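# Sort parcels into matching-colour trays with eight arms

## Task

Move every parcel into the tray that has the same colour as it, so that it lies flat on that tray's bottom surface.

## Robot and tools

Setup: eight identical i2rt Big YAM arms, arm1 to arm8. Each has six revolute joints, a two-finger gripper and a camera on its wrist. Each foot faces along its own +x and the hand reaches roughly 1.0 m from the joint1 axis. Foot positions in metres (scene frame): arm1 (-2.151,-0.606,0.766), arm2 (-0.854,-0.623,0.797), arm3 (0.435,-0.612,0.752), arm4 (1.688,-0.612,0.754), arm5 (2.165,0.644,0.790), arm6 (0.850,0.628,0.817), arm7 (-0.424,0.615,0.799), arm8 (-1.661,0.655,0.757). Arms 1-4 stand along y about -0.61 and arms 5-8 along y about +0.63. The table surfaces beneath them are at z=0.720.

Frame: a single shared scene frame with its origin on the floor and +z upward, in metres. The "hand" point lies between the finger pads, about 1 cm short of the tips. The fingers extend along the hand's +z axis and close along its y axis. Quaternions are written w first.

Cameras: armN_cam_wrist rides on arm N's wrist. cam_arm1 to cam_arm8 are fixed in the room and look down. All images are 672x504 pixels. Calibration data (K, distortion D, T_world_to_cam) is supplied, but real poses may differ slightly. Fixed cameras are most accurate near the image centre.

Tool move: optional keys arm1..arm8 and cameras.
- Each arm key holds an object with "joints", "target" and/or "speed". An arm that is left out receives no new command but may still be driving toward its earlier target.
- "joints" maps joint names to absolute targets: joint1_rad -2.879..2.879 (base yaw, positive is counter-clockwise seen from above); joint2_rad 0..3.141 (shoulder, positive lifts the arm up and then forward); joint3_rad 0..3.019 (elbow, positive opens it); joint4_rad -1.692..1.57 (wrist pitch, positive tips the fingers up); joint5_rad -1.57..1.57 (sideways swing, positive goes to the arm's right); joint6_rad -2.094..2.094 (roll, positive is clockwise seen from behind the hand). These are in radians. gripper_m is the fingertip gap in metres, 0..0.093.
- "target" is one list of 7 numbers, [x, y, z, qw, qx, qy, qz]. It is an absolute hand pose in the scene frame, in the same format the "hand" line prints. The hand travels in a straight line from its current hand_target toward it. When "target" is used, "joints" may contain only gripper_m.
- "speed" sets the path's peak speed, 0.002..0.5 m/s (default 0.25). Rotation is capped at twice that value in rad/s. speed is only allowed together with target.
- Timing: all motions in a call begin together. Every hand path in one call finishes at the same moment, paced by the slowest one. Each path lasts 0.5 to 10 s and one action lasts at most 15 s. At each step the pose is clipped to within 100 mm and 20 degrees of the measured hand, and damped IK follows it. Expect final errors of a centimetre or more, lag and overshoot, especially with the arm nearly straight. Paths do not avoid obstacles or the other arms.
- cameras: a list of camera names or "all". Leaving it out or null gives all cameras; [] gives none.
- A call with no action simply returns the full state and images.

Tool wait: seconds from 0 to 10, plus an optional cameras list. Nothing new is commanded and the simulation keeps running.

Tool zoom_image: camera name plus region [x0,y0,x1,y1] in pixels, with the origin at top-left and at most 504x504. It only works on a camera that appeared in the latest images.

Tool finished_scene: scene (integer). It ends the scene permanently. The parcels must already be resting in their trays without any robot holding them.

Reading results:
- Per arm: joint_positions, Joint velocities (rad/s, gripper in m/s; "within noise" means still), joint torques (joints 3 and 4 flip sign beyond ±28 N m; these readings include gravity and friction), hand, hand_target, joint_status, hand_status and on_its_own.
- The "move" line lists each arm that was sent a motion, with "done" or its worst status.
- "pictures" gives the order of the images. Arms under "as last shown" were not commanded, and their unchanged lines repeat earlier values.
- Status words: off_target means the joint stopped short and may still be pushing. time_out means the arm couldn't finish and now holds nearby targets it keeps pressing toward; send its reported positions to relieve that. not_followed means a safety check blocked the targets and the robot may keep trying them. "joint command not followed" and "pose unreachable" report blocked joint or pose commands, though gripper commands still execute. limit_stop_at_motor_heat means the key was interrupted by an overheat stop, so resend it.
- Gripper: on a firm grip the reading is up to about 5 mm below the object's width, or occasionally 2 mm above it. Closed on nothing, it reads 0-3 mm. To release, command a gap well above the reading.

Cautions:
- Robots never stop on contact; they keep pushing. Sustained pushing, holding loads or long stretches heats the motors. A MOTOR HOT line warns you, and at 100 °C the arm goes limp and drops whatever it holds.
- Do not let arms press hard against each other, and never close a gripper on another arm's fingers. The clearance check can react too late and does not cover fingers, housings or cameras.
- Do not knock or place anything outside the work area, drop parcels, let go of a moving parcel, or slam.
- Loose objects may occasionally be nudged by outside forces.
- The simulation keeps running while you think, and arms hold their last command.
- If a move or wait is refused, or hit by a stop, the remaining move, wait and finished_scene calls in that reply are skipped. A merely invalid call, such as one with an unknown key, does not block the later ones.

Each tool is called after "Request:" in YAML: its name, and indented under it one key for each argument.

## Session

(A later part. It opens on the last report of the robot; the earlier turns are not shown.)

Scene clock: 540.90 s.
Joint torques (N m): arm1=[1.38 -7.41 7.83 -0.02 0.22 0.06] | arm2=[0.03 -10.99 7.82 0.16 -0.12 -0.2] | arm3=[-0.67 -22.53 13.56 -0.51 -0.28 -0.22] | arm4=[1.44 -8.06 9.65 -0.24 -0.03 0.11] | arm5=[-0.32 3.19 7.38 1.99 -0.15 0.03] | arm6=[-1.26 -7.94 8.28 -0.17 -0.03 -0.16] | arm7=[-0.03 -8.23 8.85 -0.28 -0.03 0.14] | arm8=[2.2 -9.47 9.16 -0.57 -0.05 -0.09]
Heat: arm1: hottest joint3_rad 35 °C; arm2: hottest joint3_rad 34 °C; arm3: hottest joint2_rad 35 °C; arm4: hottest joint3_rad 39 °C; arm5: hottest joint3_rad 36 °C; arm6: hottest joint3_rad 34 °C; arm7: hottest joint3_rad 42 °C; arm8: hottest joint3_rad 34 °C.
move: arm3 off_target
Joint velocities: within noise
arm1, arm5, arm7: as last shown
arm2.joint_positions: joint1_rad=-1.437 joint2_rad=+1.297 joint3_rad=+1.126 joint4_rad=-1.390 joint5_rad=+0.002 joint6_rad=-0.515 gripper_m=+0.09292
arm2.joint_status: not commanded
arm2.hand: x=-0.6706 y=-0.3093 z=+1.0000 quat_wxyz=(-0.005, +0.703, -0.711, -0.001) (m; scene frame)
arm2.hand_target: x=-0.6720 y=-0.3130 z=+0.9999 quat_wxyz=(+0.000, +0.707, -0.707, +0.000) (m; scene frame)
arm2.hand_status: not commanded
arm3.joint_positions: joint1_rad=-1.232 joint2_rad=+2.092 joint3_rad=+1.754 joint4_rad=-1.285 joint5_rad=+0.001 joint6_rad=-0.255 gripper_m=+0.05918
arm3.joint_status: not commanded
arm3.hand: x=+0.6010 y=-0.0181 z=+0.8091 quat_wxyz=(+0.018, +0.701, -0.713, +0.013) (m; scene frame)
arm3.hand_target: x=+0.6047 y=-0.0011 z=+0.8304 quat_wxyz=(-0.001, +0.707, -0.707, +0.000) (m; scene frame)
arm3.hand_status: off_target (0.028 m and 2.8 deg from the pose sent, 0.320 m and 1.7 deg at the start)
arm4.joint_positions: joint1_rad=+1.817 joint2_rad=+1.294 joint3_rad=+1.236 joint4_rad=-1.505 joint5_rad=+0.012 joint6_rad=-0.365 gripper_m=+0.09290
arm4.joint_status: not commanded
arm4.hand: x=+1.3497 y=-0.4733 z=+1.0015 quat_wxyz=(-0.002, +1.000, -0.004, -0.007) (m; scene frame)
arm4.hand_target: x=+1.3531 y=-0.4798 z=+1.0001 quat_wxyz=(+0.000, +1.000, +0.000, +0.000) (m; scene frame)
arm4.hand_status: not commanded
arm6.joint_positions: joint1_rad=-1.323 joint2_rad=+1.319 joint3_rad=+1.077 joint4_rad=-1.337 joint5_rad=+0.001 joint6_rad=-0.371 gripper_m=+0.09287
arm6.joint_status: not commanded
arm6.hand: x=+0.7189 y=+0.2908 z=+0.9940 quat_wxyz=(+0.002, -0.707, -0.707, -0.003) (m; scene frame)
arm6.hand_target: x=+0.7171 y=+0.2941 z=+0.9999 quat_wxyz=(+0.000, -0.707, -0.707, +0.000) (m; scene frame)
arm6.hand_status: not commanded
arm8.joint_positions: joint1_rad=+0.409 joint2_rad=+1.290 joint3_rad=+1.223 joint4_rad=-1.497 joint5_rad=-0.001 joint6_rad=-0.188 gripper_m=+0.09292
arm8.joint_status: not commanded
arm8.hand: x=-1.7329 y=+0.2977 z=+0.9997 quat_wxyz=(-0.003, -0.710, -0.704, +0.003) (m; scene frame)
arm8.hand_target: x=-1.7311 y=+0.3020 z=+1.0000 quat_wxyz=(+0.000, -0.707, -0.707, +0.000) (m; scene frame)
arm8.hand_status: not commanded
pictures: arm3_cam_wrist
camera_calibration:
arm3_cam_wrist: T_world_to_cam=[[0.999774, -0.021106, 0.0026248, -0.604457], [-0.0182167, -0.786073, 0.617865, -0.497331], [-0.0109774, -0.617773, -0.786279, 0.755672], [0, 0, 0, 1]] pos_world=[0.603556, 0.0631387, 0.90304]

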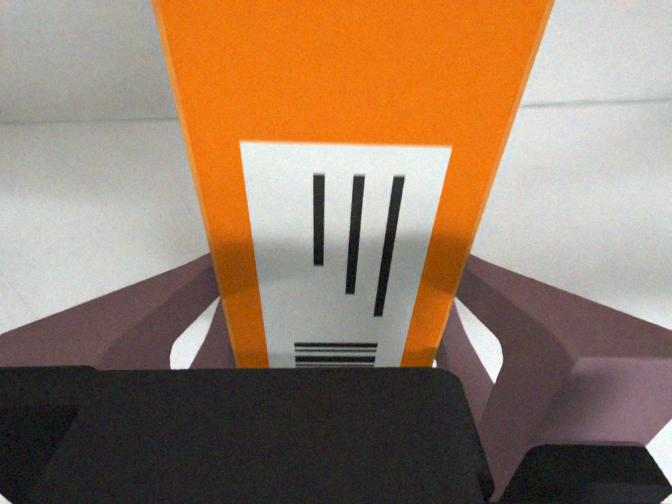

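Request:
move:
  arm3: {"target":[0.605,0.003,0.768,0,-0.707,0.707,0],"speed":0.15}
  cameras: []

Request:
move:
  arm3: {"joints":{"gripper_m":0.093}}
  cameras: ["arm3_cam_wrist"]

Request:
move:
  arm3: {"target":[0.602,-0.005,0.90,0,-0.707,0.707,0],"speed":0.25}
  cameras: []

Request:
move:
  arm3: {"target":[0.532,-0.265,1.0,0,-0.707,0.707,0],"speed":0.35}
  arm6: {"target":[0.600,-0.022,0.88,0,0.707,0.707,0],"speed":0.35}
  cameras: ["arm6_cam_wrist"]

Scene clock: 555.93 s.
Joint torques (N m): arm1=[1.55 -7.36 7.92 -0.01 0.22 0.09] | arm2=[0.09 -10.99 7.82 0.17 -0.12 -0.2] | arm3=[-0.56 -21.95 9.06 0.57 -0.29 -0.19] | arm4=[1.38 -8 9.65 -0.24 -0.03 0.11] | arm5=[-0.09 3.43 7.49 1.81 -0.19 0.04] | arm6=[-1.32 -7.88 8.28 -0.16 -0.04 -0.16] | arm7=[-0.03 -8.12 8.87 -0.25 -0.01 0.15] | arm8=[2.08 -9.58 9.18 -0.5 -0.05 -0.08]
Heat: arm1: hottest joint3_rad 35 °C; arm2: hottest joint3_rad 34 °C; arm3: hottest joint3_rad 37 °C; arm4: hottest joint3_rad 39 °C; arm5: hottest joint3_rad 36 °C; arm6: hottest joint3_rad 34 °C; arm7: hottest joint3_rad 42 °C; arm8: hottest joint3_rad 34 °C.
move: arm3 done
Joint velocities: within noise
arm1.joint_positions: joint1_rad=-1.509 joint2_rad=+1.281 joint3_rad=+1.203 joint4_rad=-1.473 joint5_rad=+0.004 joint6_rad=+0.314 gripper_m=+0.09289
arm1.joint_status: not commanded
arm1.hand: x=-2.2821 y=-0.9442 z=+1.0064 quat_wxyz=(-0.011, -0.901, -0.433, +0.009) (m; scene frame)
arm1.hand_target: x=-2.2799 y=-0.9400 z=+1.0001 quat_wxyz=(+0.000, -0.903, -0.431, +0.000) (m; scene frame)
arm1.hand_status: not commanded
arm2, arm4, arm5, arm6, arm8: as last shown
arm3.joint_positions: joint1_rad=-1.232 joint2_rad=+2.159 joint3_rad=+1.748 joint4_rad=-1.187 joint5_rad=+0.000 joint6_rad=-0.255 gripper_m=+0.05918
arm3.joint_status: not commanded
arm3.hand: x=+0.6052 y=-0.0033 z=+0.7655 quat_wxyz=(+0.008, +0.701, -0.713, +0.007) (m; scene frame)
arm3.hand_target: x=+0.6050 y=+0.0029 z=+0.7680 quat_wxyz=(+0.000, +0.707, -0.707, +0.000) (m; scene frame)
arm3.hand_status: done (0.007 m and 1.5 deg from the pose sent, 0.046 m and 2.8 deg at the start)
arm7.joint_positions: joint1_rad=+2.151 joint2_rad=+1.295 joint3_rad=+1.127 joint4_rad=-1.385 joint5_rad=+0.000 joint6_rad=+0.099 gripper_m=+0.09294
arm7.joint_status: not commanded
arm7.hand: x=-0.4014 y=+0.9785 z=+1.0038 quat_wxyz=(-0.007, +0.649, -0.761, -0.007) (m; scene frame)
arm7.hand_target: x=-0.4030 y=+0.9721 z=+1.0001 quat_wxyz=(+0.000, +0.649, -0.760, +0.000) (m; scene frame)
arm7.hand_status: not commanded
pictures: none
No camera images: "cameras" was empty.

Scene clock: 556.60 s.
Joint torques (N m): arm1=[1.26 -7.53 7.84 -0.14 0.19 0.07] | arm2=[0.03 -10.99 7.82 0.17 -0.12 -0.2] | arm3=[-0.5 -22.83 9.03 0.58 -0.28 -0.2] | arm4=[1.38 -8 9.65 -0.24 -0.03 0.11] | arm5=[-0.67 2.37 7.41 1.84 -0.2 0.02] | arm6=[-1.26 -7.88 8.25 -0.13 -0.03 -0.16] | arm7=[-0.03 -8.29 8.84 -0.24 -0.02 0.13] | arm8=[2.08 -9.29 9.18 -0.57 -0.06 -0.08]
Heat: arm1: hottest joint3_rad 35 °C; arm2: hottest joint3_rad 34 °C; arm3: hottest joint3_rad 37 °C; arm4: hottest joint3_rad 39 °C; arm5: hottest joint3_rad 36 °C; arm6: hottest joint3_rad 34 °C; arm7: hottest joint3_rad 42 °C; arm8: hottest joint3_rad 34 °C.
move: arm3 done
Joint velocities: within noise
arm1, arm2, arm4, arm5, arm6, arm7, arm8: as last shown
arm3.joint_positions: joint1_rad=-1.232 joint2_rad=+2.159 joint3_rad=+1.748 joint4_rad=-1.187 joint5_rad=+0.000 joint6_rad=-0.255 gripper_m=+0.09290
arm3.joint_status: all done
arm3.hand: x=+0.6052 y=-0.0033 z=+0.7655 quat_wxyz=(+0.008, +0.701, -0.713, +0.007) (m; scene frame)
arm3.hand_target: x=+0.6050 y=+0.0029 z=+0.7680 quat_wxyz=(+0.000, +0.707, -0.707, +0.000) (m; scene frame)
arm3.hand_status: not commanded
pictures: arm3_cam_wrist
camera_calibration:
arm3_cam_wrist: T_world_to_cam=[[0.999741, -0.0211352, 0.00847582, -0.612704], [-0.0220027, -0.800691, 0.598673, -0.441822], [-0.00586655, -0.598704, -0.800949, 0.738695], [0, 0, 0, 1]] pos_world=[0.607158, 0.0755472, 0.861357]

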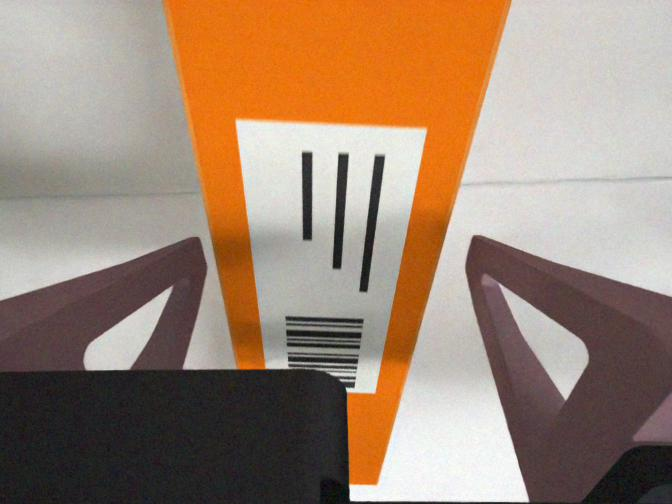

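Scene clock: 558.07 s.
Joint torques (N m): arm1=[1.38 -7.3 7.82 -0.14 0.21 0.07] | arm2=[0.03 -10.99 7.8 0.16 -0.12 -0.2] | arm3=[-0.5 -22.3 13.61 -0.27 -0.28 -0.2] | arm4=[1.38 -8 9.65 -0.23 -0.03 0.11] | arm5=[-0.21 3.14 7.47 1.83 -0.19 0.04] | arm6=[-1.2 -7.94 8.27 -0.17 -0.03 -0.16] | arm7=[-0.03 -8.18 8.88 -0.27 -0.01 0.15] | arm8=[2.14 -9.23 9.17 -0.5 -0.06 -0.11]
Heat: arm1: hottest joint3_rad 35 °C; arm2: hottest joint3_rad 34 °C; arm3: hottest joint3_rad 37 °C; arm4: hottest joint3_rad 39 °C; arm5: hottest joint3_rad 36 °C; arm6: hottest joint3_rad 34 °C; arm7: hottest joint3_rad 42 °C; arm8: hottest joint3_rad 34 °C.
move: arm3 off_target
Joint velocities: within noise
arm1, arm2, arm4, arm5, arm6, arm7, arm8: as last shown
arm3.joint_positions: joint1_rad=-1.232 joint2_rad=+2.038 joint3_rad=+1.854 joint4_rad=-1.437 joint5_rad=+0.000 joint6_rad=-0.255 gripper_m=+0.09297
arm3.joint_status: not commanded
arm3.hand: x=+0.6004 y=-0.0189 z=+0.8786 quat_wxyz=(+0.018, +0.701, -0.713, +0.013) (m; scene frame)
arm3.hand_target: x=+0.6018 y=-0.0059 z=+0.9001 quat_wxyz=(-0.001, +0.707, -0.707, +0.000) (m; scene frame)
arm3.hand_status: off_target (0.026 m and 2.7 deg from the pose sent, 0.134 m and 1.5 deg at the start; pose on its path clipped on 6 of 44 steps)
pictures: none
No camera images: "cameras" was empty.

Scene clock: 560.27 s.
Joint torques (N m): arm1=[1.73 -7.3 7.88 -0.03 0.22 0.1] | arm2=[0.03 -10.99 7.82 0.17 -0.12 -0.2] | arm3=[-0.85 -11.58 9.26 -0.21 -0.28 -0.22] | arm4=[1.38 -8 9.65 -0.24 -0.03 0.11] | arm5=[-0.32 2.9 7.47 1.7 -0.19 0.05] | arm6=[-0.44 -17.14 12.78 -0.24 -0.05 -0.06] | arm7=[-0.09 -8.23 8.87 -0.28 -0.02 0.14] | arm8=[2.14 -9.17 9.11 -0.57 -0.07 -0.09]
Heat: arm1: hottest joint3_rad 35 °C; arm2: hottest joint3_rad 34 °C; arm3: hottest joint3_rad 36 °C; arm4: hottest joint3_rad 39 °C; arm5: hottest joint3_rad 36 °C; arm6: hottest joint3_rad 35 °C; arm7: hottest joint3_rad 42 °C; arm8: hottest joint3_rad 34 °C.
move: arm3 done; arm6 off_target
Joint velocities: within noise
arm1, arm2, arm4, arm7, arm8: as last shown
arm3.joint_positions: joint1_rad=-1.232 joint2_rad=+1.299 joint3_rad=+1.232 joint4_rad=-1.510 joint5_rad=+0.000 joint6_rad=-0.259 gripper_m=+0.09297
arm3.joint_status: not commanded
arm3.hand: x=+0.5324 y=-0.2615 z=+0.9965 quat_wxyz=(-0.001, +0.703, -0.712, +0.001) (m; scene frame)
arm3.hand_target: x=+0.5320 y=-0.2649 z=+1.0000 quat_wxyz=(+0.000, +0.707, -0.707, +0.000) (m; scene frame)
arm3.hand_status: done (0.005 m and 0.8 deg from the pose sent, 0.283 m and 2.7 deg at the start)
arm5.joint_positions: joint1_rad=+0.633 joint2_rad=+0.625 joint3_rad=+1.427 joint4_rad=-1.371 joint5_rad=+0.001 joint6_rad=-0.010 gripper_m=+0.09397
arm5.joint_status: not commanded
arm5.hand: x=+1.9507 y=+0.5587 z=+1.3379 quat_wxyz=(+0.084, +0.863, +0.168, -0.470) (m; scene frame)
arm5.hand_target: x=+1.9535 y=+0.5578 z=+1.3505 quat_wxyz=(+0.091, +0.856, +0.165, -0.482) (m; scene frame)
arm5.hand_status: not commanded
arm6.joint_positions: joint1_rad=-1.323 joint2_rad=+2.263 joint3_rad=+2.049 joint4_rad=-1.388 joint5_rad=+0.001 joint6_rad=-0.371 gripper_m=+0.09287
arm6.joint_status: not commanded
arm6.hand: x=+0.6035 y=-0.0067 z=+0.8688 quat_wxyz=(+0.007, -0.707, -0.707, -0.014) (m; scene frame)
arm6.hand_target: x=+0.6003 y=-0.0211 z=+0.8801 quat_wxyz=(+0.000, -0.707, -0.707, +0.000) (m; scene frame)
arm6.hand_status: off_target (0.019 m and 1.8 deg from the pose sent, 0.353 m and 0.5 deg at the start)
pictures: arm6_cam_wrist
camera_calibration:
arm6_cam_wrist: T_world_to_cam=[[-0.999961, -0.0079647, -0.00392039, 0.605352], [-0.00872575, 0.800608, 0.599126, -0.503958], [-0.00163316, 0.599136, -0.800645, 0.824903], [0, 0, 0, 1]] pos_world=[0.602278, -0.0859352, 0.964762]

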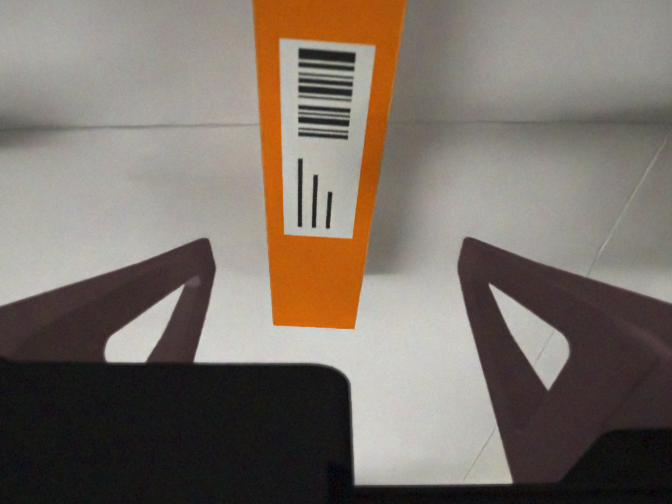

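Request:
move:
  arm6: {"target":[0.613,-0.002,0.763,0,0.707,0.707,0],"speed":0.2}
  cameras: ["arm6_cam_wrist"]

Request:
move:
  arm6: {"joints":{"gripper_m":0.042}}
  cameras: []

Request:
move:
  arm6: {"target":[0.717,0.294,1.0,0,0.707,0.707,0],"speed":0.4}
  cameras: []

Request:
move:
  arm6: {"joints":{"joint1_rad":0.253,"joint6_rad":-0.365}}
  arm5: {"target":[1.83,0.511,1.0,0,1,0,0],"speed":0.4}
  cameras: ["cam_arm6"]

Scene clock: 577.90 s.
Joint torques (N m): arm1=[1.73 -7.24 7.97 -0.1 0.19 0.09] | arm2=[0.03 -10.99 7.8 0.17 -0.12 -0.2] | arm3=[-1.03 -11.46 9.26 -0.23 -0.28 -0.22] | arm4=[1.38 -8 9.65 -0.24 -0.03 0.11] | arm5=[-0.26 3.19 7.36 1.92 -0.18 0.05] | arm6=[0.21 -18.02 8.01 0.55 -0.05 -0.01] | arm7=[0.09 -8.12 8.87 -0.24 -0.02 0.14] | arm8=[2.32 -9.41 9.03 -0.55 -0.07 -0.11]
Heat: arm1: hottest joint3_rad 34 °C; arm2: hottest joint3_rad 34 °C; arm3: hottest joint3_rad 35 °C; arm4: hottest joint3_rad 39 °C; arm5: hottest joint3_rad 36 °C; arm6: hottest joint3_rad 36 °C; arm7: hottest joint3_rad 42 °C; arm8: hottest joint3_rad 34 °C.
move: arm6 done
Joint velocities: within noise
arm1, arm2, arm3, arm4, arm5, arm7, arm8: as last shown
arm6.joint_positions: joint1_rad=-1.323 joint2_rad=+2.325 joint3_rad=+1.860 joint4_rad=-1.127 joint5_rad=+0.001 joint6_rad=-0.368 gripper_m=+0.09287
arm6.joint_status: not commanded
arm6.hand: x=+0.6087 y=+0.0067 z=+0.7602 quat_wxyz=(+0.005, -0.708, -0.706, -0.009) (m; scene frame)
arm6.hand_target: x=+0.6130 y=-0.0018 z=+0.7630 quat_wxyz=(+0.000, -0.707, -0.707, +0.000) (m; scene frame)
arm6.hand_status: done (0.010 m and 1.2 deg from the pose sent, 0.106 m and 1.8 deg at the start)
pictures: arm6_cam_wrist
camera_calibration:
arm6_cam_wrist: T_world_to_cam=[[-0.999988, -0.00492977, 0.0000690437, 0.607261], [-0.00393538, 0.806558, 0.591142, -0.446507], [-0.00296989, 0.591135, -0.806567, 0.735288], [0, 0, 0, 1]] pos_world=[0.60768, -0.0715273, 0.856966]

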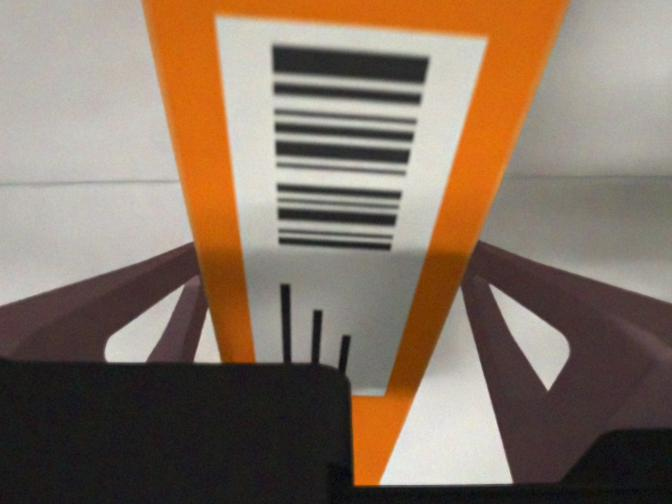

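Scene clock: 578.50 s.
Joint torques (N m): arm1=[1.49 -7.24 7.88 -0.06 0.23 0.06] | arm2=[0.03 -10.99 7.8 0.17 -0.12 -0.2] | arm3=[-0.85 -11.46 9.28 -0.18 -0.28 -0.22] | arm4=[1.44 -8 9.63 -0.24 -0.03 0.11] | arm5=[-0.5 2.96 7.53 1.96 -0.19 0.07] | arm6=[0.15 -17.96 8.03 0.54 -0.04 -0.01] | arm7=[0.03 -8.23 8.87 -0.25 -0.02 0.14] | arm8=[2.14 -9.41 9.14 -0.58 -0.08 -0.08]
Heat: arm1: hottest joint3_rad 34 °C; arm2: hottest joint3_rad 34 °C; arm3: hottest joint3_rad 35 °C; arm4: hottest joint3_rad 39 °C; arm5: hottest joint3_rad 36 °C; arm6: hottest joint3_rad 36 °C; arm7: hottest joint3_rad 42 °C; arm8: hottest joint3_rad 34 °C.
move: arm6 off_target
Joint velocities: arm1=[within noise] | arm2=[within noise] | arm3=[within noise] | arm4=[within noise] | arm5=[within noise] | arm6=[within noise] | arm7=[-0.024 -0.005 -0.046 -0.002 -0.037 -0.022 0] | arm8=[within noise]
arm1, arm2, arm3, arm4, arm5, arm7, arm8: as last shown
arm6.joint_positions: joint1_rad=-1.323 joint2_rad=+2.325 joint3_rad=+1.860 joint4_rad=-1.126 joint5_rad=+0.001 joint6_rad=-0.367 gripper_m=+0.06005
arm6.joint_status: gripper_m off_target (ended at +0.06008, target +0.04200)
arm6.hand: x=+0.6089 y=+0.0065 z=+0.7602 quat_wxyz=(+0.005, -0.708, -0.706, -0.009) (m; scene frame)
arm6.hand_target: x=+0.6132 y=-0.0018 z=+0.7630 quat_wxyz=(+0.000, -0.707, -0.707, +0.000) (m; scene frame)
arm6.hand_status: not commanded
pictures: none
No camera images: "cameras" was empty.

Scene clock: 580.40 s.
Joint torques (N m): arm1=[1.79 -7.24 7.9 -0.1 0.21 0.07] | arm2=[0.03 -10.99 7.8 0.16 -0.12 -0.2] | arm3=[-0.97 -11.52 9.28 -0.23 -0.28 -0.22] | arm4=[1.44 -8 9.63 -0.24 -0.03 0.11] | arm5=[0.32 3.37 7.56 1.81 -0.19 0.06] | arm6=[-1.32 -7.47 8.43 -0.18 -0.02 -0.17] | arm7=[-0.03 -8.23 8.83 -0.23 -0.02 0.13] | arm8=[2.26 -9.35 9.14 -0.5 -0.07 -0.08]
Heat: arm1: hottest joint3_rad 34 °C; arm2: hottest joint3_rad 34 °C; arm3: hottest joint3_rad 35 °C; arm4: hottest joint3_rad 39 °C; arm5: hottest joint3_rad 36 °C; arm6: hottest joint3_rad 36 °C; arm7: hottest joint3_rad 42 °C; arm8: hottest joint3_rad 34 °C.
move: arm6 done
Joint velocities: within noise
arm1, arm2, arm3, arm4, arm5, arm7, arm8: as last shown
arm6.joint_positions: joint1_rad=-1.323 joint2_rad=+1.315 joint3_rad=+1.076 joint4_rad=-1.337 joint5_rad=+0.000 joint6_rad=-0.370 gripper_m=+0.06005
arm6.joint_status: not commanded
arm6.hand: x=+0.7194 y=+0.2914 z=+0.9949 quat_wxyz=(+0.001, -0.707, -0.707, -0.002) (m; scene frame)
arm6.hand_target: x=+0.7171 y=+0.2940 z=+0.9999 quat_wxyz=(+0.000, -0.707, -0.707, +0.000) (m; scene frame)
arm6.hand_status: done (0.006 m and 0.3 deg from the pose sent, 0.390 m and 1.2 deg at the start)
pictures: none
No camera images: "cameras" was empty.

Scene clock: 582.60 s.
Joint torques (N m): arm1=[1.73 -7.53 7.84 -0.06 0.19 0.09] | arm2=[0.03 -10.99 7.82 0.17 -0.12 -0.2] | arm3=[-0.79 -11.52 9.31 -0.25 -0.28 -0.21] | arm4=[1.38 -8 9.65 -0.24 -0.03 0.11] | arm5=[-1.32 -7.65 7.76 0.65 -0.19 0.1] | arm6=[-0.03 -7.53 8.47 -0.16 0.03 -0.04] | arm7=[-0.09 -8.29 8.85 -0.28 -0.01 0.14] | arm8=[2.26 -9.41 9.13 -0.49 -0.06 -0.08]
Heat: arm1: hottest joint3_rad 34 °C; arm2: hottest joint3_rad 34 °C; arm3: hottest joint3_rad 35 °C; arm4: hottest joint3_rad 39 °C; arm5: hottest joint3_rad 36 °C; arm6: hottest joint3_rad 36 °C; arm7: hottest joint3_rad 42 °C; arm8: hottest joint3_rad 34 °C.
move: arm5 off_target; arm6 done
Joint velocities: within noise
arm1, arm3, arm7: as last shown
arm2.joint_positions: joint1_rad=-1.437 joint2_rad=+1.297 joint3_rad=+1.126 joint4_rad=-1.390 joint5_rad=+0.002 joint6_rad=-0.515 gripper_m=+0.09292
arm2.joint_status: not commanded
arm2.hand: x=-0.6706 y=-0.3093 z=+1.0000 quat_wxyz=(-0.005, +0.703, -0.711, -0.001) (m; scene frame)
arm2.hand_target: x=-0.6720 y=-0.3130 z=+0.9999 quat_wxyz=(+0.000, +0.707, -0.707, +0.000) (m; scene frame)
arm2.hand_status: not commanded
arm4.joint_positions: joint1_rad=+1.817 joint2_rad=+1.294 joint3_rad=+1.236 joint4_rad=-1.505 joint5_rad=+0.012 joint6_rad=-0.365 gripper_m=+0.09290
arm4.joint_status: not commanded
arm4.hand: x=+1.3497 y=-0.4733 z=+1.0015 quat_wxyz=(-0.002, +1.000, -0.004, -0.007) (m; scene frame)
arm4.hand_target: x=+1.3531 y=-0.4798 z=+1.0001 quat_wxyz=(+0.000, +1.000, +0.000, +0.000) (m; scene frame)
arm4.hand_status: not commanded
arm5.joint_positions: joint1_rad=+0.643 joint2_rad=+1.293 joint3_rad=+1.120 joint4_rad=-1.430 joint5_rad=-0.002 joint6_rad=+0.364 gripper_m=+0.09397
arm5.joint_status: not commanded
arm5.hand: x=+1.8378 y=+0.5120 z=+0.9900 quat_wxyz=(-0.008, +1.000, +0.009, +0.018) (m; scene frame)
arm5.hand_target: x=+1.8303 y=+0.5111 z=+1.0001 quat_wxyz=(+0.000, +1.000, +0.000, +0.000) (m; scene frame)
arm5.hand_status: off_target (0.013 m and 2.4 deg from the pose sent, 0.362 m and 60.8 deg at the start)
arm6.joint_positions: joint1_rad=+0.246 joint2_rad=+1.315 joint3_rad=+1.076 joint4_rad=-1.337 joint5_rad=-0.001 joint6_rad=-0.370 gripper_m=+0.06017
arm6.joint_status: all done
arm6.hand: x=+1.1869 y=+0.4966 z=+0.9947 quat_wxyz=(+0.003, -0.001, -1.000, -0.001) (m; scene frame)
arm6.hand_target: x=+1.1864 y=+0.4995 z=+0.9998 quat_wxyz=(+0.000, +0.000, -1.000, +0.000) (m; scene frame)
arm6.hand_status: not commanded
arm8.joint_positions: joint1_rad=+0.409 joint2_rad=+1.290 joint3_rad=+1.223 joint4_rad=-1.497 joint5_rad=-0.001 joint6_rad=-0.188 gripper_m=+0.09292
arm8.joint_status: not commanded
arm8.hand: x=-1.7329 y=+0.2977 z=+0.9997 quat_wxyz=(-0.003, -0.710, -0.704, +0.003) (m; scene frame)
arm8.hand_target: x=-1.7311 y=+0.3020 z=+1.0000 quat_wxyz=(+0.000, -0.707, -0.707, +0.000) (m; scene frame)
arm8.hand_status: not commanded
pictures: cam_arm6

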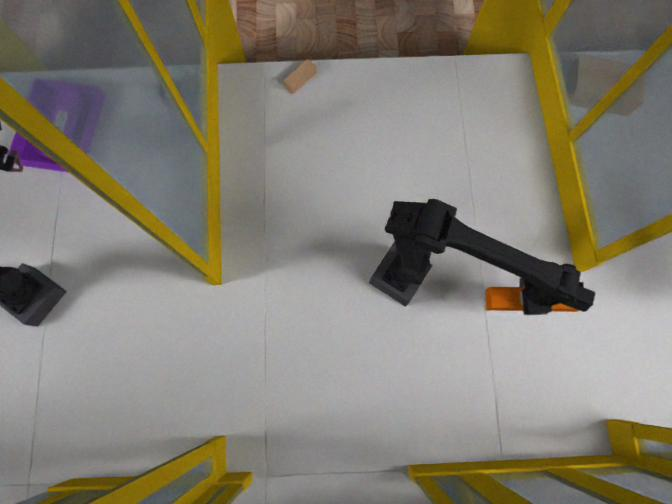

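Request:
move:
  arm6: {"target":[1.508,0.372,0.835,0,0,1,0],"speed":0.35}
  cameras: ["cam_arm6"]

Request:
move:
  arm6: {"target":[1.511,0.372,0.765,0,0,1,0],"speed":0.15}
  cameras: []

Scene clock: 591.63 s.
Joint torques (N m): arm1=[1.2 -7.41 7.88 -0.12 0.21 0.08] | arm2=[0.03 -10.99 7.82 0.17 -0.12 -0.2] | arm3=[-0.91 -11.4 9.25 -0.23 -0.27 -0.22] | arm4=[1.38 -8 9.63 -0.24 -0.03 0.11] | arm5=[-1.03 -8 7.75 0.59 -0.23 0.05] | arm6=[-0.56 -17.73 12.68 -0.2 0.03 -0.11] | arm7=[0.03 -8.41 8.92 -0.21 -0.02 0.14] | arm8=[2.08 -9.29 9.17 -0.49 -0.06 -0.07]
Heat: arm1: hottest joint3_rad 34 °C; arm2: hottest joint3_rad 34 °C; arm3: hottest joint3_rad 35 °C; arm4: hottest joint3_rad 39 °C; arm5: hottest joint3_rad 37 °C; arm6: hottest joint3_rad 36 °C; arm7: hottest joint3_rad 42 °C; arm8: hottest joint3_rad 35 °C.
move: arm6 off_target
Joint velocities: within noise
arm1.joint_positions: joint1_rad=-1.509 joint2_rad=+1.281 joint3_rad=+1.203 joint4_rad=-1.473 joint5_rad=+0.004 joint6_rad=+0.314 gripper_m=+0.09289
arm1.joint_status: not commanded
arm1.hand: x=-2.2821 y=-0.9442 z=+1.0064 quat_wxyz=(-0.011, -0.901, -0.433, +0.009) (m; scene frame)
arm1.hand_target: x=-2.2799 y=-0.9400 z=+1.0001 quat_wxyz=(+0.000, -0.903, -0.431, +0.000) (m; scene frame)
arm1.hand_status: not commanded
arm2, arm3, arm4, arm5, arm8: as last shown
arm5.joint_positions: joint1_rad=+0.643 joint2_rad=+1.293 joint3_rad=+1.120 joint4_rad=-1.430 joint5_rad=-0.002 joint6_rad=+0.365 gripper_m=+0.09397
arm5.hand: x=+1.8378 y=+0.5120 z=+0.9900 quat_wxyz=(-0.008, +1.000, +0.008, +0.018) (m; scene frame)
arm6.joint_positions: joint1_rad=+0.246 joint2_rad=+2.327 joint3_rad=+2.039 joint4_rad=-1.318 joint5_rad=-0.001 joint6_rad=-0.370 gripper_m=+0.06017
arm6.joint_status: not commanded
arm6.hand: x=+1.4916 y=+0.3777 z=+0.8219 quat_wxyz=(+0.017, -0.001, -1.000, -0.007) (m; scene frame)
arm6.hand_target: x=+1.5070 y=+0.3723 z=+0.8353 quat_wxyz=(+0.000, +0.000, -1.000, +0.000) (m; scene frame)
arm6.hand_status: off_target (0.022 m and 2.1 deg from the pose sent, 0.380 m and 0.3 deg at the start)
arm7.joint_positions: joint1_rad=+2.151 joint2_rad=+1.295 joint3_rad=+1.127 joint4_rad=-1.385 joint5_rad=+0.000 joint6_rad=+0.099 gripper_m=+0.09294
arm7.joint_status: not commanded
arm7.hand: x=-0.4014 y=+0.9785 z=+1.0038 quat_wxyz=(-0.007, +0.649, -0.761, -0.007) (m; scene frame)
arm7.hand_target: x=-0.4030 y=+0.9721 z=+1.0001 quat_wxyz=(+0.000, +0.649, -0.760, +0.000) (m; scene frame)
arm7.hand_status: not commanded
pictures: cam_arm6

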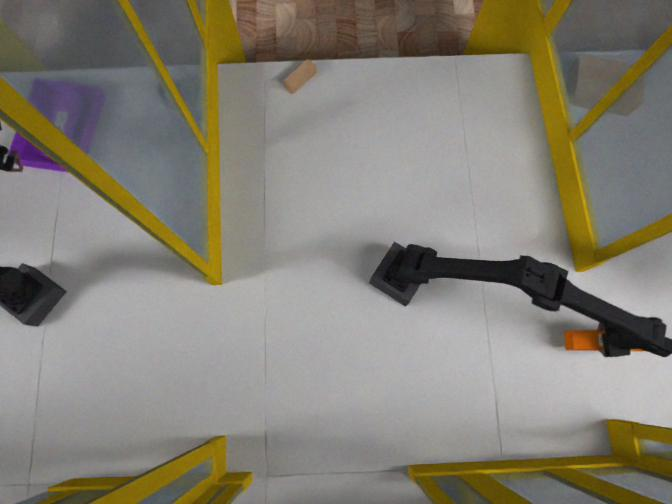

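Scene clock: 592.77 s.
Joint torques (N m): arm1=[1.73 -7.36 7.94 -0.08 0.2 0.09] | arm2=[0.03 -10.99 7.8 0.16 -0.12 -0.2] | arm3=[-0.79 -11.46 9.29 -0.21 -0.27 -0.22] | arm4=[1.38 -8 9.65 -0.24 -0.03 0.11] | arm5=[-1.67 -7.88 7.66 0.62 -0.19 0.03] | arm6=[-0.32 -18.84 9.43 0.44 0.01 -0.09] | arm7=[-0.03 -8.12 8.88 -0.24 -0.02 0.14] | arm8=[2.02 -9.11 9.13 -0.5 -0.05 -0.07]
Heat: arm1: hottest joint3_rad 34 °C; arm2: hottest joint3_rad 34 °C; arm3: hottest joint3_rad 35 °C; arm4: hottest joint3_rad 39 °C; arm5: hottest joint3_rad 37 °C; arm6: hottest joint3_rad 36 °C; arm7: hottest joint3_rad 42 °C; arm8: hottest joint3_rad 35 °C.
move: arm6 done
Joint velocities: within noise
arm1, arm2, arm3, arm4, arm5, arm7, arm8: as last shown
arm6.joint_positions: joint1_rad=+0.246 joint2_rad=+2.416 joint3_rad=+2.039 joint4_rad=-1.217 joint5_rad=+0.000 joint6_rad=-0.370 gripper_m=+0.06017
arm6.joint_status: not commanded
arm6.hand: x=+1.5018 y=+0.3739 z=+0.7613 quat_wxyz=(+0.011, -0.001, -1.000, -0.004) (m; scene frame)
arm6.hand_target: x=+1.5109 y=+0.3722 z=+0.7652 quat_wxyz=(+0.000, +0.000, -1.000, +0.000) (m; scene frame)
arm6.hand_status: done (0.010 m and 1.4 deg from the pose sent, 0.060 m and 2.0 deg at the start)
pictures: none
No camera images: "cameras" was empty.

Request:
move:
  arm6: {"joints":{"gripper_m":0.093}}
  cameras: []

Request:
move:
  arm6: {"target":[1.506,0.373,0.90,0,0,1,0],"speed":0.25}
  cameras: []

Request:
move:
  arm6: {"target":[1.186,0.5,1.0,0,0,1,0],"speed":0.35}
  arm5: {"target":[1.49,0.374,0.89,0,1,0,0],"speed":0.35}
  cameras: ["arm5_cam_wrist"]

Scene clock: 599.47 s.
Joint torques (N m): arm1=[1.55 -7.47 7.91 -0.13 0.23 0.08] | arm2=[0.03 -10.99 7.82 0.17 -0.12 -0.2] | arm3=[-0.91 -11.52 9.28 -0.23 -0.29 -0.21] | arm4=[1.38 -8 9.63 -0.24 -0.03 0.11] | arm5=[-1.32 -7.71 7.66 0.61 -0.18 0.05] | arm6=[-0.44 -18.78 9.35 0.44 0.01 -0.09] | arm7=[-0.09 -8.18 8.9 -0.24 -0.02 0.13] | arm8=[2.2 -9.41 9.17 -0.57 -0.07 -0.09]
Heat: arm1: hottest joint3_rad 34 °C; arm2: hottest joint3_rad 34 °C; arm3: hottest joint3_rad 34 °C; arm4: hottest joint3_rad 40 °C; arm5: hottest joint3_rad 38 °C; arm6: hottest joint2_rad 35 °C; arm7: hottest joint3_rad 42 °C; arm8: hottest joint3_rad 35 °C.
move: arm6 done
Joint velocities: within noise
arm1, arm2, arm3, arm4, arm5, arm7, arm8: as last shown
arm6.joint_positions: joint1_rad=+0.246 joint2_rad=+2.416 joint3_rad=+2.039 joint4_rad=-1.217 joint5_rad=+0.000 joint6_rad=-0.370 gripper_m=+0.09278
arm6.joint_status: all done
arm6.hand: x=+1.5018 y=+0.3739 z=+0.7613 quat_wxyz=(+0.011, -0.001, -1.000, -0.004) (m; scene frame)
arm6.hand_target: x=+1.5109 y=+0.3722 z=+0.7652 quat_wxyz=(+0.000, +0.000, -1.000, +0.000) (m; scene frame)
arm6.hand_status: not commanded
pictures: none
No camera images: "cameras" was empty.

Scene clock: 600.97 s.
Joint torques (N m): arm1=[1.44 -7.53 7.94 -0.08 0.23 0.09] | arm2=[0.03 -10.99 7.82 0.17 -0.12 -0.2] | arm3=[-1.03 -11.52 9.28 -0.24 -0.28 -0.21] | arm4=[1.38 -8 9.63 -0.24 -0.03 0.11] | arm5=[-1.32 -8.06 7.86 0.73 -0.21 0.04] | arm6=[-0.5 -19.02 12.64 -0.28 0 -0.1] | arm7=[0.03 -8.35 8.91 -0.29 -0.03 0.14] | arm8=[1.9 -9.41 9.11 -0.55 -0.04 -0.09]
Heat: arm1: hottest joint3_rad 34 °C; arm2: hottest joint3_rad 34 °C; arm3: hottest joint3_rad 34 °C; arm4: hottest joint3_rad 40 °C; arm5: hottest joint3_rad 38 °C; arm6: hottest joint3_rad 36 °C; arm7: hottest joint3_rad 42 °C; arm8: hottest joint3_rad 35 °C.
move: arm6 off_target
Joint velocities: within noise
arm1, arm2, arm4, arm5, arm7, arm8: as last shown
arm3.joint_positions: joint1_rad=-1.232 joint2_rad=+1.299 joint3_rad=+1.232 joint4_rad=-1.510 joint5_rad=+0.000 joint6_rad=-0.259 gripper_m=+0.09297
arm3.joint_status: not commanded
arm3.hand: x=+0.5324 y=-0.2615 z=+0.9965 quat_wxyz=(-0.001, +0.703, -0.712, +0.001) (m; scene frame)
arm3.hand_target: x=+0.5320 y=-0.2649 z=+1.0000 quat_wxyz=(+0.000, +0.707, -0.707, +0.000) (m; scene frame)
arm3.hand_status: not commanded
arm6.joint_positions: joint1_rad=+0.246 joint2_rad=+2.297 joint3_rad=+2.126 joint4_rad=-1.451 joint5_rad=+0.000 joint6_rad=-0.370 gripper_m=+0.09288
arm6.joint_status: not commanded
arm6.hand: x=+1.4911 y=+0.3780 z=+0.8752 quat_wxyz=(+0.024, -0.001, -1.000, -0.009) (m; scene frame)
arm6.hand_target: x=+1.5048 y=+0.3736 z=+0.9001 quat_wxyz=(+0.000, +0.000, -1.000, +0.000) (m; scene frame)
arm6.hand_status: off_target (0.029 m and 2.9 deg from the pose sent, 0.139 m and 1.4 deg at the start; pose on its path clipped on 6 of 45 steps)
pictures: none
No camera images: "cameras" was empty.

Scene clock: 603.40 s.
Joint torques (N m): arm1=[1.73 -7.53 7.9 -0.08 0.21 0.08] | arm2=[0.03 -10.99 7.82 0.16 -0.12 -0.2] | arm3=[-0.91 -11.46 9.26 -0.21 -0.28 -0.22] | arm4=[1.38 -8 9.65 -0.24 -0.03 0.11] | arm5=[-1.32 -21.42 10.13 0.02 -0.2 0.02] | arm6=[0.03 -7.59 8.32 -0.17 0 -0.03] | arm7=[0.03 -8.41 8.91 -0.25 -0.02 0.14] | arm8=[2.02 -9.58 9.09 -0.51 -0.08 -0.08]
Heat: arm1: hottest joint3_rad 34 °C; arm2: hottest joint3_rad 34 °C; arm3: hottest joint3_rad 34 °C; arm4: hottest joint3_rad 40 °C; arm5: hottest joint3_rad 38 °C; arm6: hottest joint3_rad 36 °C; arm7: hottest joint3_rad 42 °C; arm8: hottest joint3_rad 35 °C.
move: arm5 off_target; arm6 done
Joint velocities: within noise
arm1, arm2, arm3, arm4, arm7, arm8: as last shown
arm5.joint_positions: joint1_rad=+0.643 joint2_rad=+2.367 joint3_rad=+2.339 joint4_rad=-1.568 joint5_rad=-0.003 joint6_rad=+0.369 gripper_m=+0.09397
arm5.joint_status: not commanded
arm5.hand: x=+1.5004 y=+0.3770 z=+0.8761 quat_wxyz=(-0.007, +1.000, +0.006, +0.014) (m; scene frame)
arm5.hand_target: x=+1.4907 y=+0.3742 z=+0.8902 quat_wxyz=(+0.000, +1.000, +0.000, -0.001) (m; scene frame)
arm5.hand_status: off_target (0.018 m and 2.0 deg from the pose sent, 0.387 m and 2.4 deg at the start)
arm6.joint_positions: joint1_rad=+0.246 joint2_rad=+1.314 joint3_rad=+1.076 joint4_rad=-1.337 joint5_rad=+0.000 joint6_rad=-0.370 gripper_m=+0.09288
arm6.joint_status: not commanded
arm6.hand: x=+1.1870 y=+0.4966 z=+0.9951 quat_wxyz=(+0.002, -0.001, -1.000, -0.001) (m; scene frame)
arm6.hand_target: x=+1.1860 y=+0.5000 z=+1.0000 quat_wxyz=(+0.000, +0.000, -1.000, +0.000) (m; scene frame)
arm6.hand_status: done (0.006 m and 0.3 deg from the pose sent, 0.352 m and 2.9 deg at the start)
pictures: arm5_cam_wrist
camera_calibration:
arm5_cam_wrist: T_world_to_cam=[[-0.00146335, 0.99982, 0.0189012, -0.39021], [0.804249, -0.0100562, 0.594208, -1.71596], [0.594291, 0.0160708, -0.80409, -0.0691782], [0, 0, 0, 1]] pos_world=[1.4206, 0.373996, 0.971384]

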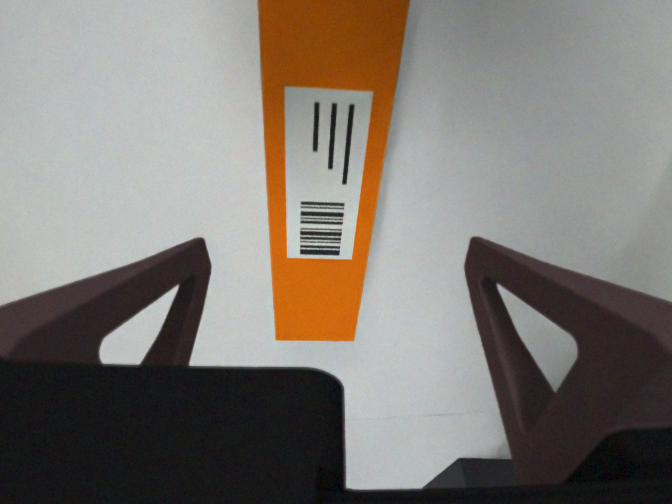

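Request:
move:
  arm5: {"target":[1.512,0.362,0.760,0,1,0,0],"speed":0.2}
  cameras: ["arm5_cam_wrist"]

Request:
move:
  arm5: {"joints":{"gripper_m":0.042}}
  cameras: []

Request:
move:
  arm5: {"target":[1.83,0.511,1.0,0,1,0,0],"speed":0.4}
  cameras: []

Request:
move:
  arm5: {"joints":{"joint1_rad":-1.684,"joint6_rad":0.05}}
  cameras: ["cam_arm5"]

Scene clock: 615.70 s.
Joint torques (N m): arm1=[1.55 -7.36 7.83 -0.06 0.21 0.09] | arm2=[0.03 -10.99 7.8 0.16 -0.12 -0.2] | arm3=[-0.91 -11.28 9.29 -0.24 -0.28 -0.22] | arm4=[1.38 -8 9.63 -0.24 -0.03 0.11] | arm5=[-0.44 -21.25 6.93 0.72 -0.18 0.05] | arm6=[-0.03 -7.65 8.28 -0.16 0.01 -0.03] | arm7=[0.03 -8.23 8.9 -0.25 -0.01 0.13] | arm8=[1.85 -9.35 9.11 -0.54 -0.07 -0.09]
Heat: arm1: hottest joint3_rad 34 °C; arm2: hottest joint3_rad 34 °C; arm3: hottest joint3_rad 34 °C; arm4: hottest joint3_rad 40 °C; arm5: hottest joint3_rad 38 °C; arm6: hottest joint3_rad 36 °C; arm7: hottest joint3_rad 42 °C; arm8: hottest joint3_rad 35 °C.
move: arm5 done
Joint velocities: within noise
arm1, arm2, arm3, arm4, arm6, arm7, arm8: as last shown
arm5.joint_positions: joint1_rad=+0.666 joint2_rad=+2.400 joint3_rad=+2.076 joint4_rad=-1.264 joint5_rad=-0.003 joint6_rad=+0.397 gripper_m=+0.09397
arm5.joint_status: not commanded
arm5.hand: x=+1.5171 y=+0.3665 z=+0.7553 quat_wxyz=(-0.005, +1.000, +0.004, +0.010) (m; scene frame)
arm5.hand_target: x=+1.5121 y=+0.3620 z=+0.7602 quat_wxyz=(+0.000, +1.000, +0.000, +0.000) (m; scene frame)
arm5.hand_status: done (0.008 m and 1.4 deg from the pose sent, 0.118 m and 2.0 deg at the start)
pictures: arm5_cam_wrist
camera_calibration:
arm5_cam_wrist: T_world_to_cam=[[0.00328469, 0.999867, 0.0159806, -0.382478], [0.809351, -0.0120439, 0.587202, -1.65928], [0.587316, 0.0110051, -0.809283, -0.15971], [0, 0, 0, 1]] pos_world=[1.438, 0.364201, 0.851194]

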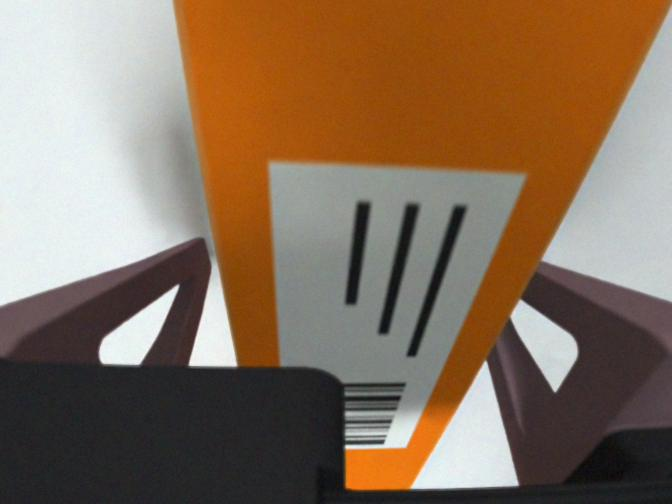

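Scene clock: 616.30 s.
Joint torques (N m): arm1=[1.38 -7.41 7.94 -0.09 0.2 0.1] | arm2=[0.03 -10.99 7.82 0.17 -0.12 -0.2] | arm3=[-0.91 -11.4 9.29 -0.21 -0.27 -0.21] | arm4=[1.38 -8 9.63 -0.24 -0.03 0.11] | arm5=[-0.15 -21.25 6.63 0.81 -0.09 0.06] | arm6=[0.09 -7.53 8.32 -0.18 0.01 -0.03] | arm7=[0.03 -8.35 8.88 -0.21 -0.02 0.14] | arm8=[2.02 -9.47 9.11 -0.54 -0.04 -0.09]
Heat: arm1: hottest joint3_rad 34 °C; arm2: hottest joint3_rad 34 °C; arm3: hottest joint3_rad 34 °C; arm4: hottest joint3_rad 40 °C; arm5: hottest joint3_rad 38 °C; arm6: hottest joint3_rad 36 °C; arm7: hottest joint3_rad 42 °C; arm8: hottest joint3_rad 35 °C.
move: arm5 off_target
Joint velocities: within noise
arm1, arm2, arm3, arm4, arm6, arm7, arm8: as last shown
arm5.joint_positions: joint1_rad=+0.666 joint2_rad=+2.400 joint3_rad=+2.076 joint4_rad=-1.264 joint5_rad=-0.005 joint6_rad=+0.398 gripper_m=+0.05909
arm5.joint_status: gripper_m off_target (ended at +0.05912, target +0.04200)
arm5.hand: x=+1.5172 y=+0.3662 z=+0.7553 quat_wxyz=(-0.004, +1.000, +0.003, +0.011) (m; scene frame)
arm5.hand_target: x=+1.5122 y=+0.3619 z=+0.7602 quat_wxyz=(+0.000, +1.000, +0.000, +0.000) (m; scene frame)
arm5.hand_status: not commanded
pictures: none
No camera images: "cameras" was empty.

Scene clock: 618.27 s.
Joint torques (N m): arm1=[1.61 -6.95 7.83 -0.1 0.19 0.08] | arm2=[0.03 -10.99 7.8 0.16 -0.12 -0.2] | arm3=[-0.97 -11.34 9.26 -0.21 -0.28 -0.22] | arm4=[1.38 -8 9.65 -0.24 -0.03 0.11] | arm5=[-1.85 -6.95 7.08 -0.01 -0.07 -0.17] | arm6=[-0.03 -7.65 8.31 -0.17 0.01 -0.03] | arm7=[0.03 -8.29 8.9 -0.25 -0.02 0.14] | arm8=[2.2 -9.29 9.14 -0.47 -0.05 -0.11]
Heat: arm1: hottest joint3_rad 34 °C; arm2: hottest joint3_rad 34 °C; arm3: hottest joint3_rad 34 °C; arm4: hottest joint3_rad 40 °C; arm5: hottest joint3_rad 38 °C; arm6: hottest joint3_rad 36 °C; arm7: hottest joint3_rad 42 °C; arm8: hottest joint3_rad 35 °C.
move: arm5 done
Joint velocities: within noise
arm1, arm3, arm6, arm7: as last shown
arm2.joint_positions: joint1_rad=-1.437 joint2_rad=+1.297 joint3_rad=+1.126 joint4_rad=-1.390 joint5_rad=+0.002 joint6_rad=-0.515 gripper_m=+0.09292
arm2.joint_status: not commanded
arm2.hand: x=-0.6706 y=-0.3093 z=+1.0000 quat_wxyz=(-0.005, +0.703, -0.711, -0.001) (m; scene frame)
arm2.hand_target: x=-0.6720 y=-0.3130 z=+0.9999 quat_wxyz=(+0.000, +0.707, -0.707, +0.000) (m; scene frame)
arm2.hand_status: not commanded
arm4.joint_positions: joint1_rad=+1.817 joint2_rad=+1.294 joint3_rad=+1.236 joint4_rad=-1.505 joint5_rad=+0.012 joint6_rad=-0.365 gripper_m=+0.09290
arm4.joint_status: not commanded
arm4.hand: x=+1.3497 y=-0.4733 z=+1.0015 quat_wxyz=(-0.002, +1.000, -0.004, -0.007) (m; scene frame)
arm4.hand_target: x=+1.3531 y=-0.4798 z=+1.0001 quat_wxyz=(+0.000, +1.000, +0.000, +0.000) (m; scene frame)
arm4.hand_status: not commanded
arm5.joint_positions: joint1_rad=+0.644 joint2_rad=+1.283 joint3_rad=+1.131 joint4_rad=-1.409 joint5_rad=-0.005 joint6_rad=+0.385 gripper_m=+0.05909
arm5.joint_status: not commanded
arm5.hand: x=+1.8307 y=+0.5083 z=+0.9973 quat_wxyz=(+0.001, +1.000, -0.001, -0.001) (m; scene frame)
arm5.hand_target: x=+1.8300 y=+0.5110 z=+1.0000 quat_wxyz=(+0.000, +1.000, +0.000, +0.000) (m; scene frame)
arm5.hand_status: done (0.004 m and 0.2 deg from the pose sent, 0.423 m and 1.4 deg at the start)
arm8.joint_positions: joint1_rad=+0.409 joint2_rad=+1.290 joint3_rad=+1.223 joint4_rad=-1.497 joint5_rad=-0.001 joint6_rad=-0.188 gripper_m=+0.09292
arm8.joint_status: not commanded
arm8.hand: x=-1.7329 y=+0.2977 z=+0.9997 quat_wxyz=(-0.003, -0.710, -0.704, +0.003) (m; scene frame)
arm8.hand_target: x=-1.7311 y=+0.3020 z=+1.0000 quat_wxyz=(+0.000, -0.707, -0.707, +0.000) (m; scene frame)
arm8.hand_status: not commanded
pictures: none
No camera images: "cameras" was empty.

Scene clock: 620.47 s.
Joint torques (N m): arm1=[1.67 -7.18 7.87 -0.05 0.19 0.07] | arm2=[-0.03 -10.99 7.8 0.16 -0.12 -0.2] | arm3=[-0.97 -11.46 9.26 -0.24 -0.28 -0.22] | arm4=[1.38 -8 9.63 -0.24 -0.03 0.11] | arm5=[-0.09 -7.71 7.08 -0.06 -0.18 -0.17] | arm6=[-0.03 -7.65 8.32 -0.17 0.01 -0.03] | arm7=[-0.03 -8.18 8.92 -0.27 -0.02 0.13] | arm8=[2.37 -9.41 9.14 -0.53 -0.05 -0.07]
Heat: arm1: hottest joint3_rad 34 °C; arm2: hottest joint3_rad 34 °C; arm3: hottest joint3_rad 34 °C; arm4: hottest joint3_rad 40 °C; arm5: hottest joint3_rad 38 °C; arm6: hottest joint3_rad 36 °C; arm7: hottest joint3_rad 42 °C; arm8: hottest joint3_rad 35 °C.
move: arm5 done
Joint velocities: within noise
arm1.joint_positions: joint1_rad=-1.509 joint2_rad=+1.281 joint3_rad=+1.203 joint4_rad=-1.473 joint5_rad=+0.004 joint6_rad=+0.314 gripper_m=+0.09289
arm1.joint_status: not commanded
arm1.hand: x=-2.2821 y=-0.9442 z=+1.0064 quat_wxyz=(-0.011, -0.901, -0.433, +0.009) (m; scene frame)
arm1.hand_target: x=-2.2799 y=-0.9400 z=+1.0001 quat_wxyz=(+0.000, -0.903, -0.431, +0.000) (m; scene frame)
arm1.hand_status: not commanded
arm2, arm3, arm4, arm6, arm8: as last shown
arm5.joint_positions: joint1_rad=-1.680 joint2_rad=+1.296 joint3_rad=+1.131 joint4_rad=-1.410 joint5_rad=-0.003 joint6_rad=+0.060 gripper_m=+0.05905
arm5.joint_status: all done
arm5.hand: x=+2.2941 y=+0.9786 z=+0.9978 quat_wxyz=(-0.001, +0.540, -0.842, -0.002) (m; scene frame)
arm5.hand_target: x=+2.2949 y=+0.9771 z=+1.0046 quat_wxyz=(-0.004, +0.542, -0.840, -0.005) (m; scene frame)
arm5.hand_status: not commanded
arm7.joint_positions: joint1_rad=+2.151 joint2_rad=+1.295 joint3_rad=+1.127 joint4_rad=-1.385 joint5_rad=+0.000 joint6_rad=+0.099 gripper_m=+0.09294
arm7.joint_status: not commanded
arm7.hand: x=-0.4014 y=+0.9785 z=+1.0038 quat_wxyz=(-0.007, +0.649, -0.761, -0.007) (m; scene frame)
arm7.hand_target: x=-0.4030 y=+0.9721 z=+1.0001 quat_wxyz=(+0.000, +0.649, -0.760, +0.000) (m; scene frame)
arm7.hand_status: not commanded
pictures: cam_arm5

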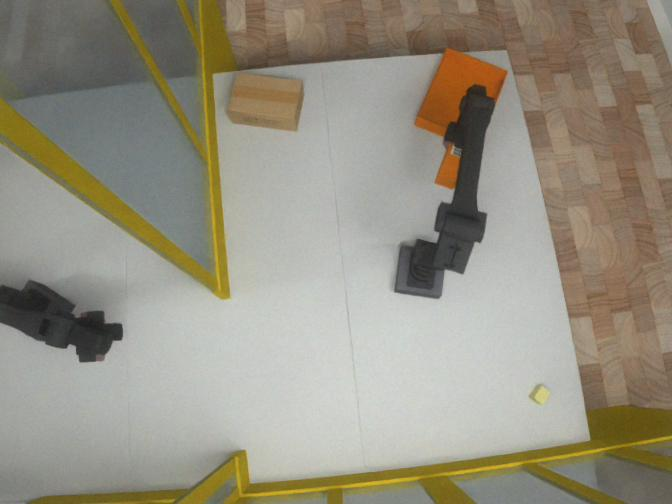

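Request:
move:
  arm5: {"target":[2.428,1.307,0.875,0,-0.541,0.841,0],"speed":0.35}
  cameras: ["cam_arm5","arm5_cam_wrist"]

Scene clock: 626.57 s.
Joint torques (N m): arm1=[1.49 -7.12 7.95 -0.09 0.21 0.08] | arm2=[0.03 -10.99 7.82 0.16 -0.12 -0.2] | arm3=[-0.91 -11.58 9.29 -0.24 -0.28 -0.22] | arm4=[1.38 -8 9.65 -0.24 -0.04 0.11] | arm5=[-1.26 -20.42 10.13 -0.08 -0.06 -0.13] | arm6=[0.03 -7.59 8.29 -0.14 0.01 -0.04] | arm7=[0.03 -8.29 8.88 -0.21 -0.02 0.13] | arm8=[2.08 -9.47 9.09 -0.57 -0.08 -0.08]
Heat: arm1: hottest joint3_rad 34 °C; arm2: hottest joint3_rad 34 °C; arm3: hottest joint3_rad 34 °C; arm4: hottest joint3_rad 40 °C; arm5: hottest joint3_rad 38 °C; arm6: hottest joint3_rad 36 °C; arm7: hottest joint3_rad 41 °C; arm8: hottest joint3_rad 35 °C.
move: arm5 off_target
Joint velocities: within noise
arm1, arm2, arm3, arm4, arm6, arm7, arm8: as last shown
arm5.joint_positions: joint1_rad=-1.681 joint2_rad=+2.336 joint3_rad=+2.205 joint4_rad=-1.487 joint5_rad=-0.003 joint6_rad=+0.059 gripper_m=+0.05905
arm5.joint_status: not commanded
arm5.hand: x=+2.4183 y=+1.2964 z=+0.8566 quat_wxyz=(+0.017, +0.540, -0.842, +0.011) (m; scene frame)
arm5.hand_target: x=+2.4277 y=+1.3061 z=+0.8751 quat_wxyz=(-0.001, +0.541, -0.841, +0.000) (m; scene frame)
arm5.hand_status: off_target (0.023 m and 2.3 deg from the pose sent, 0.375 m and 0.3 deg at the start)
pictures: arm5_cam_wrist, cam_arm5
camera_calibration:
arm5_cam_wrist: T_world_to_cam=[[0.904338, -0.426767, 0.00650814, -1.63815], [-0.344046, -0.719855, 0.602861, 1.25647], [-0.252596, -0.547429, -0.79782, 2.12804], [0, 0, 0, 1]] pos_world=[2.45126, 1.37032, 0.950983]

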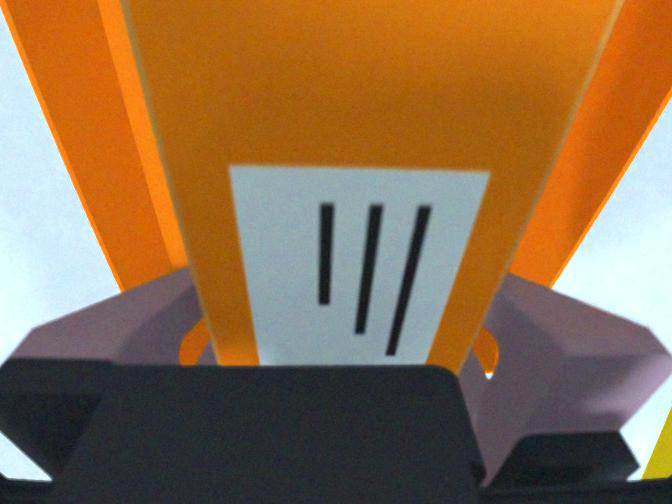

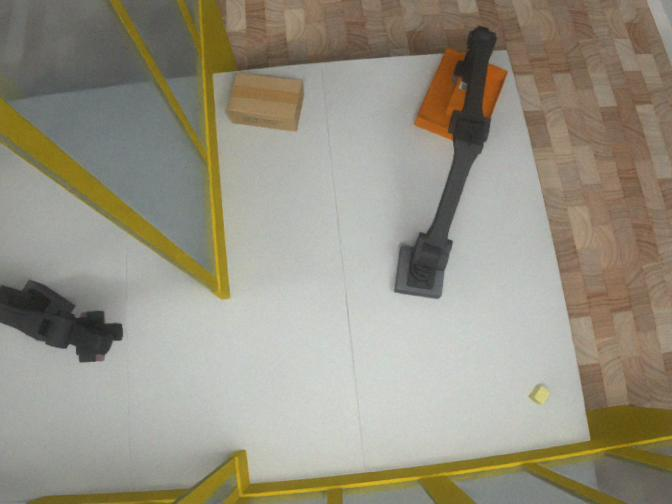

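Request:
zoom_image:
  camera: "cam_arm5"
  region: [390, 20, 530, 160]

Scaled by 3.600.

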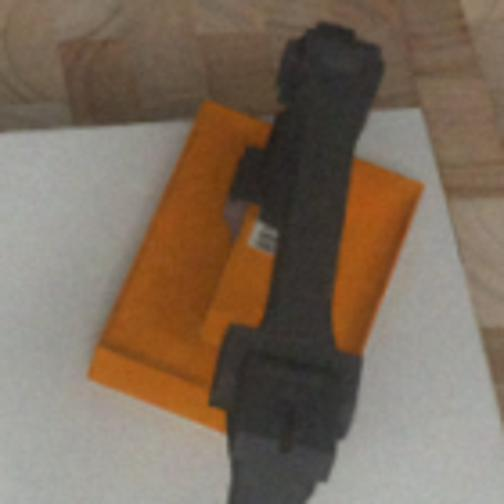

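Request:
move:
  arm5: {"target":[2.428,1.307,0.769,0,-0.541,0.841,0],"speed":0.15}
  cameras: ["cam_arm5"]

Request:
zoom_image:
  camera: "cam_arm5"
  region: [390, 20, 530, 160]

Scene clock: 639.53 s.
Joint torques (N m): arm1=[1.38 -7.36 7.8 -0.09 0.2 0.07] | arm2=[0.03 -10.99 7.8 0.17 -0.12 -0.2] | arm3=[-0.85 -11.63 9.26 -0.23 -0.27 -0.22] | arm4=[1.44 -8.06 9.63 -0.23 -0.04 0.11] | arm5=[-1.08 -20.19 7.01 0.77 -0.24 -0.14] | arm6=[-0.03 -7.65 8.32 -0.17 0.01 -0.04] | arm7=[0.03 -8.18 8.92 -0.31 -0.01 0.15] | arm8=[1.9 -9.35 9.14 -0.54 -0.06 -0.08]
Heat: arm1: hottest joint3_rad 34 °C; arm2: hottest joint3_rad 34 °C; arm3: hottest joint3_rad 33 °C; arm4: hottest joint3_rad 40 °C; arm5: hottest joint3_rad 38 °C; arm6: hottest joint3_rad 36 °C; arm7: hottest joint3_rad 41 °C; arm8: hottest joint3_rad 35 °C.
move: arm5 off_target
Joint velocities: within noise
arm1, arm2, arm3, arm4, arm6, arm7, arm8: as last shown
arm5.joint_positions: joint1_rad=-1.681 joint2_rad=+2.421 joint3_rad=+2.103 joint4_rad=-1.289 joint5_rad=+0.001 joint6_rad=+0.059 gripper_m=+0.05905
arm5.joint_status: not commanded
arm5.hand: x=+2.4210 y=+1.3011 z=+0.7593 quat_wxyz=(+0.011, +0.540, -0.841, +0.010) (m; scene frame)
arm5.hand_target: x=+2.4279 y=+1.3067 z=+0.7689 quat_wxyz=(+0.000, +0.541, -0.841, +0.000) (m; scene frame)
arm5.hand_status: off_target (0.013 m and 1.7 deg from the pose sent, 0.089 m and 2.3 deg at the start)
pictures: cam_arm5

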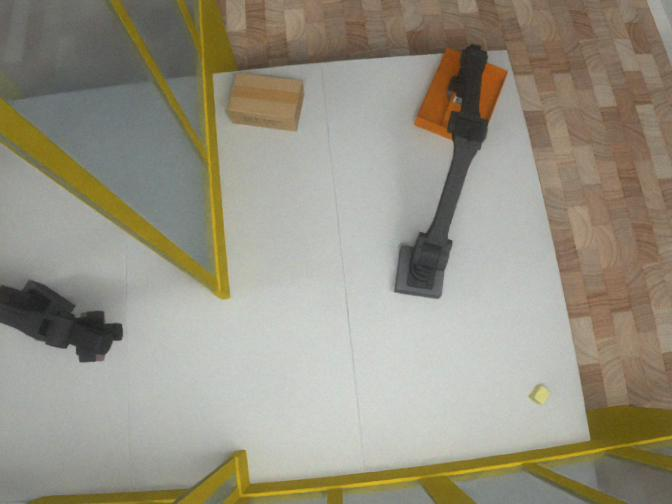

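Scaled by 3.600.

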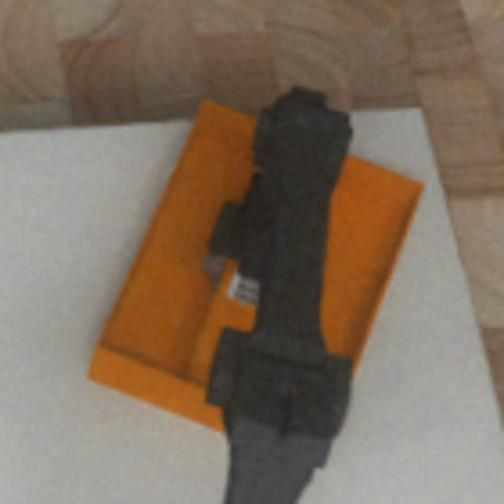

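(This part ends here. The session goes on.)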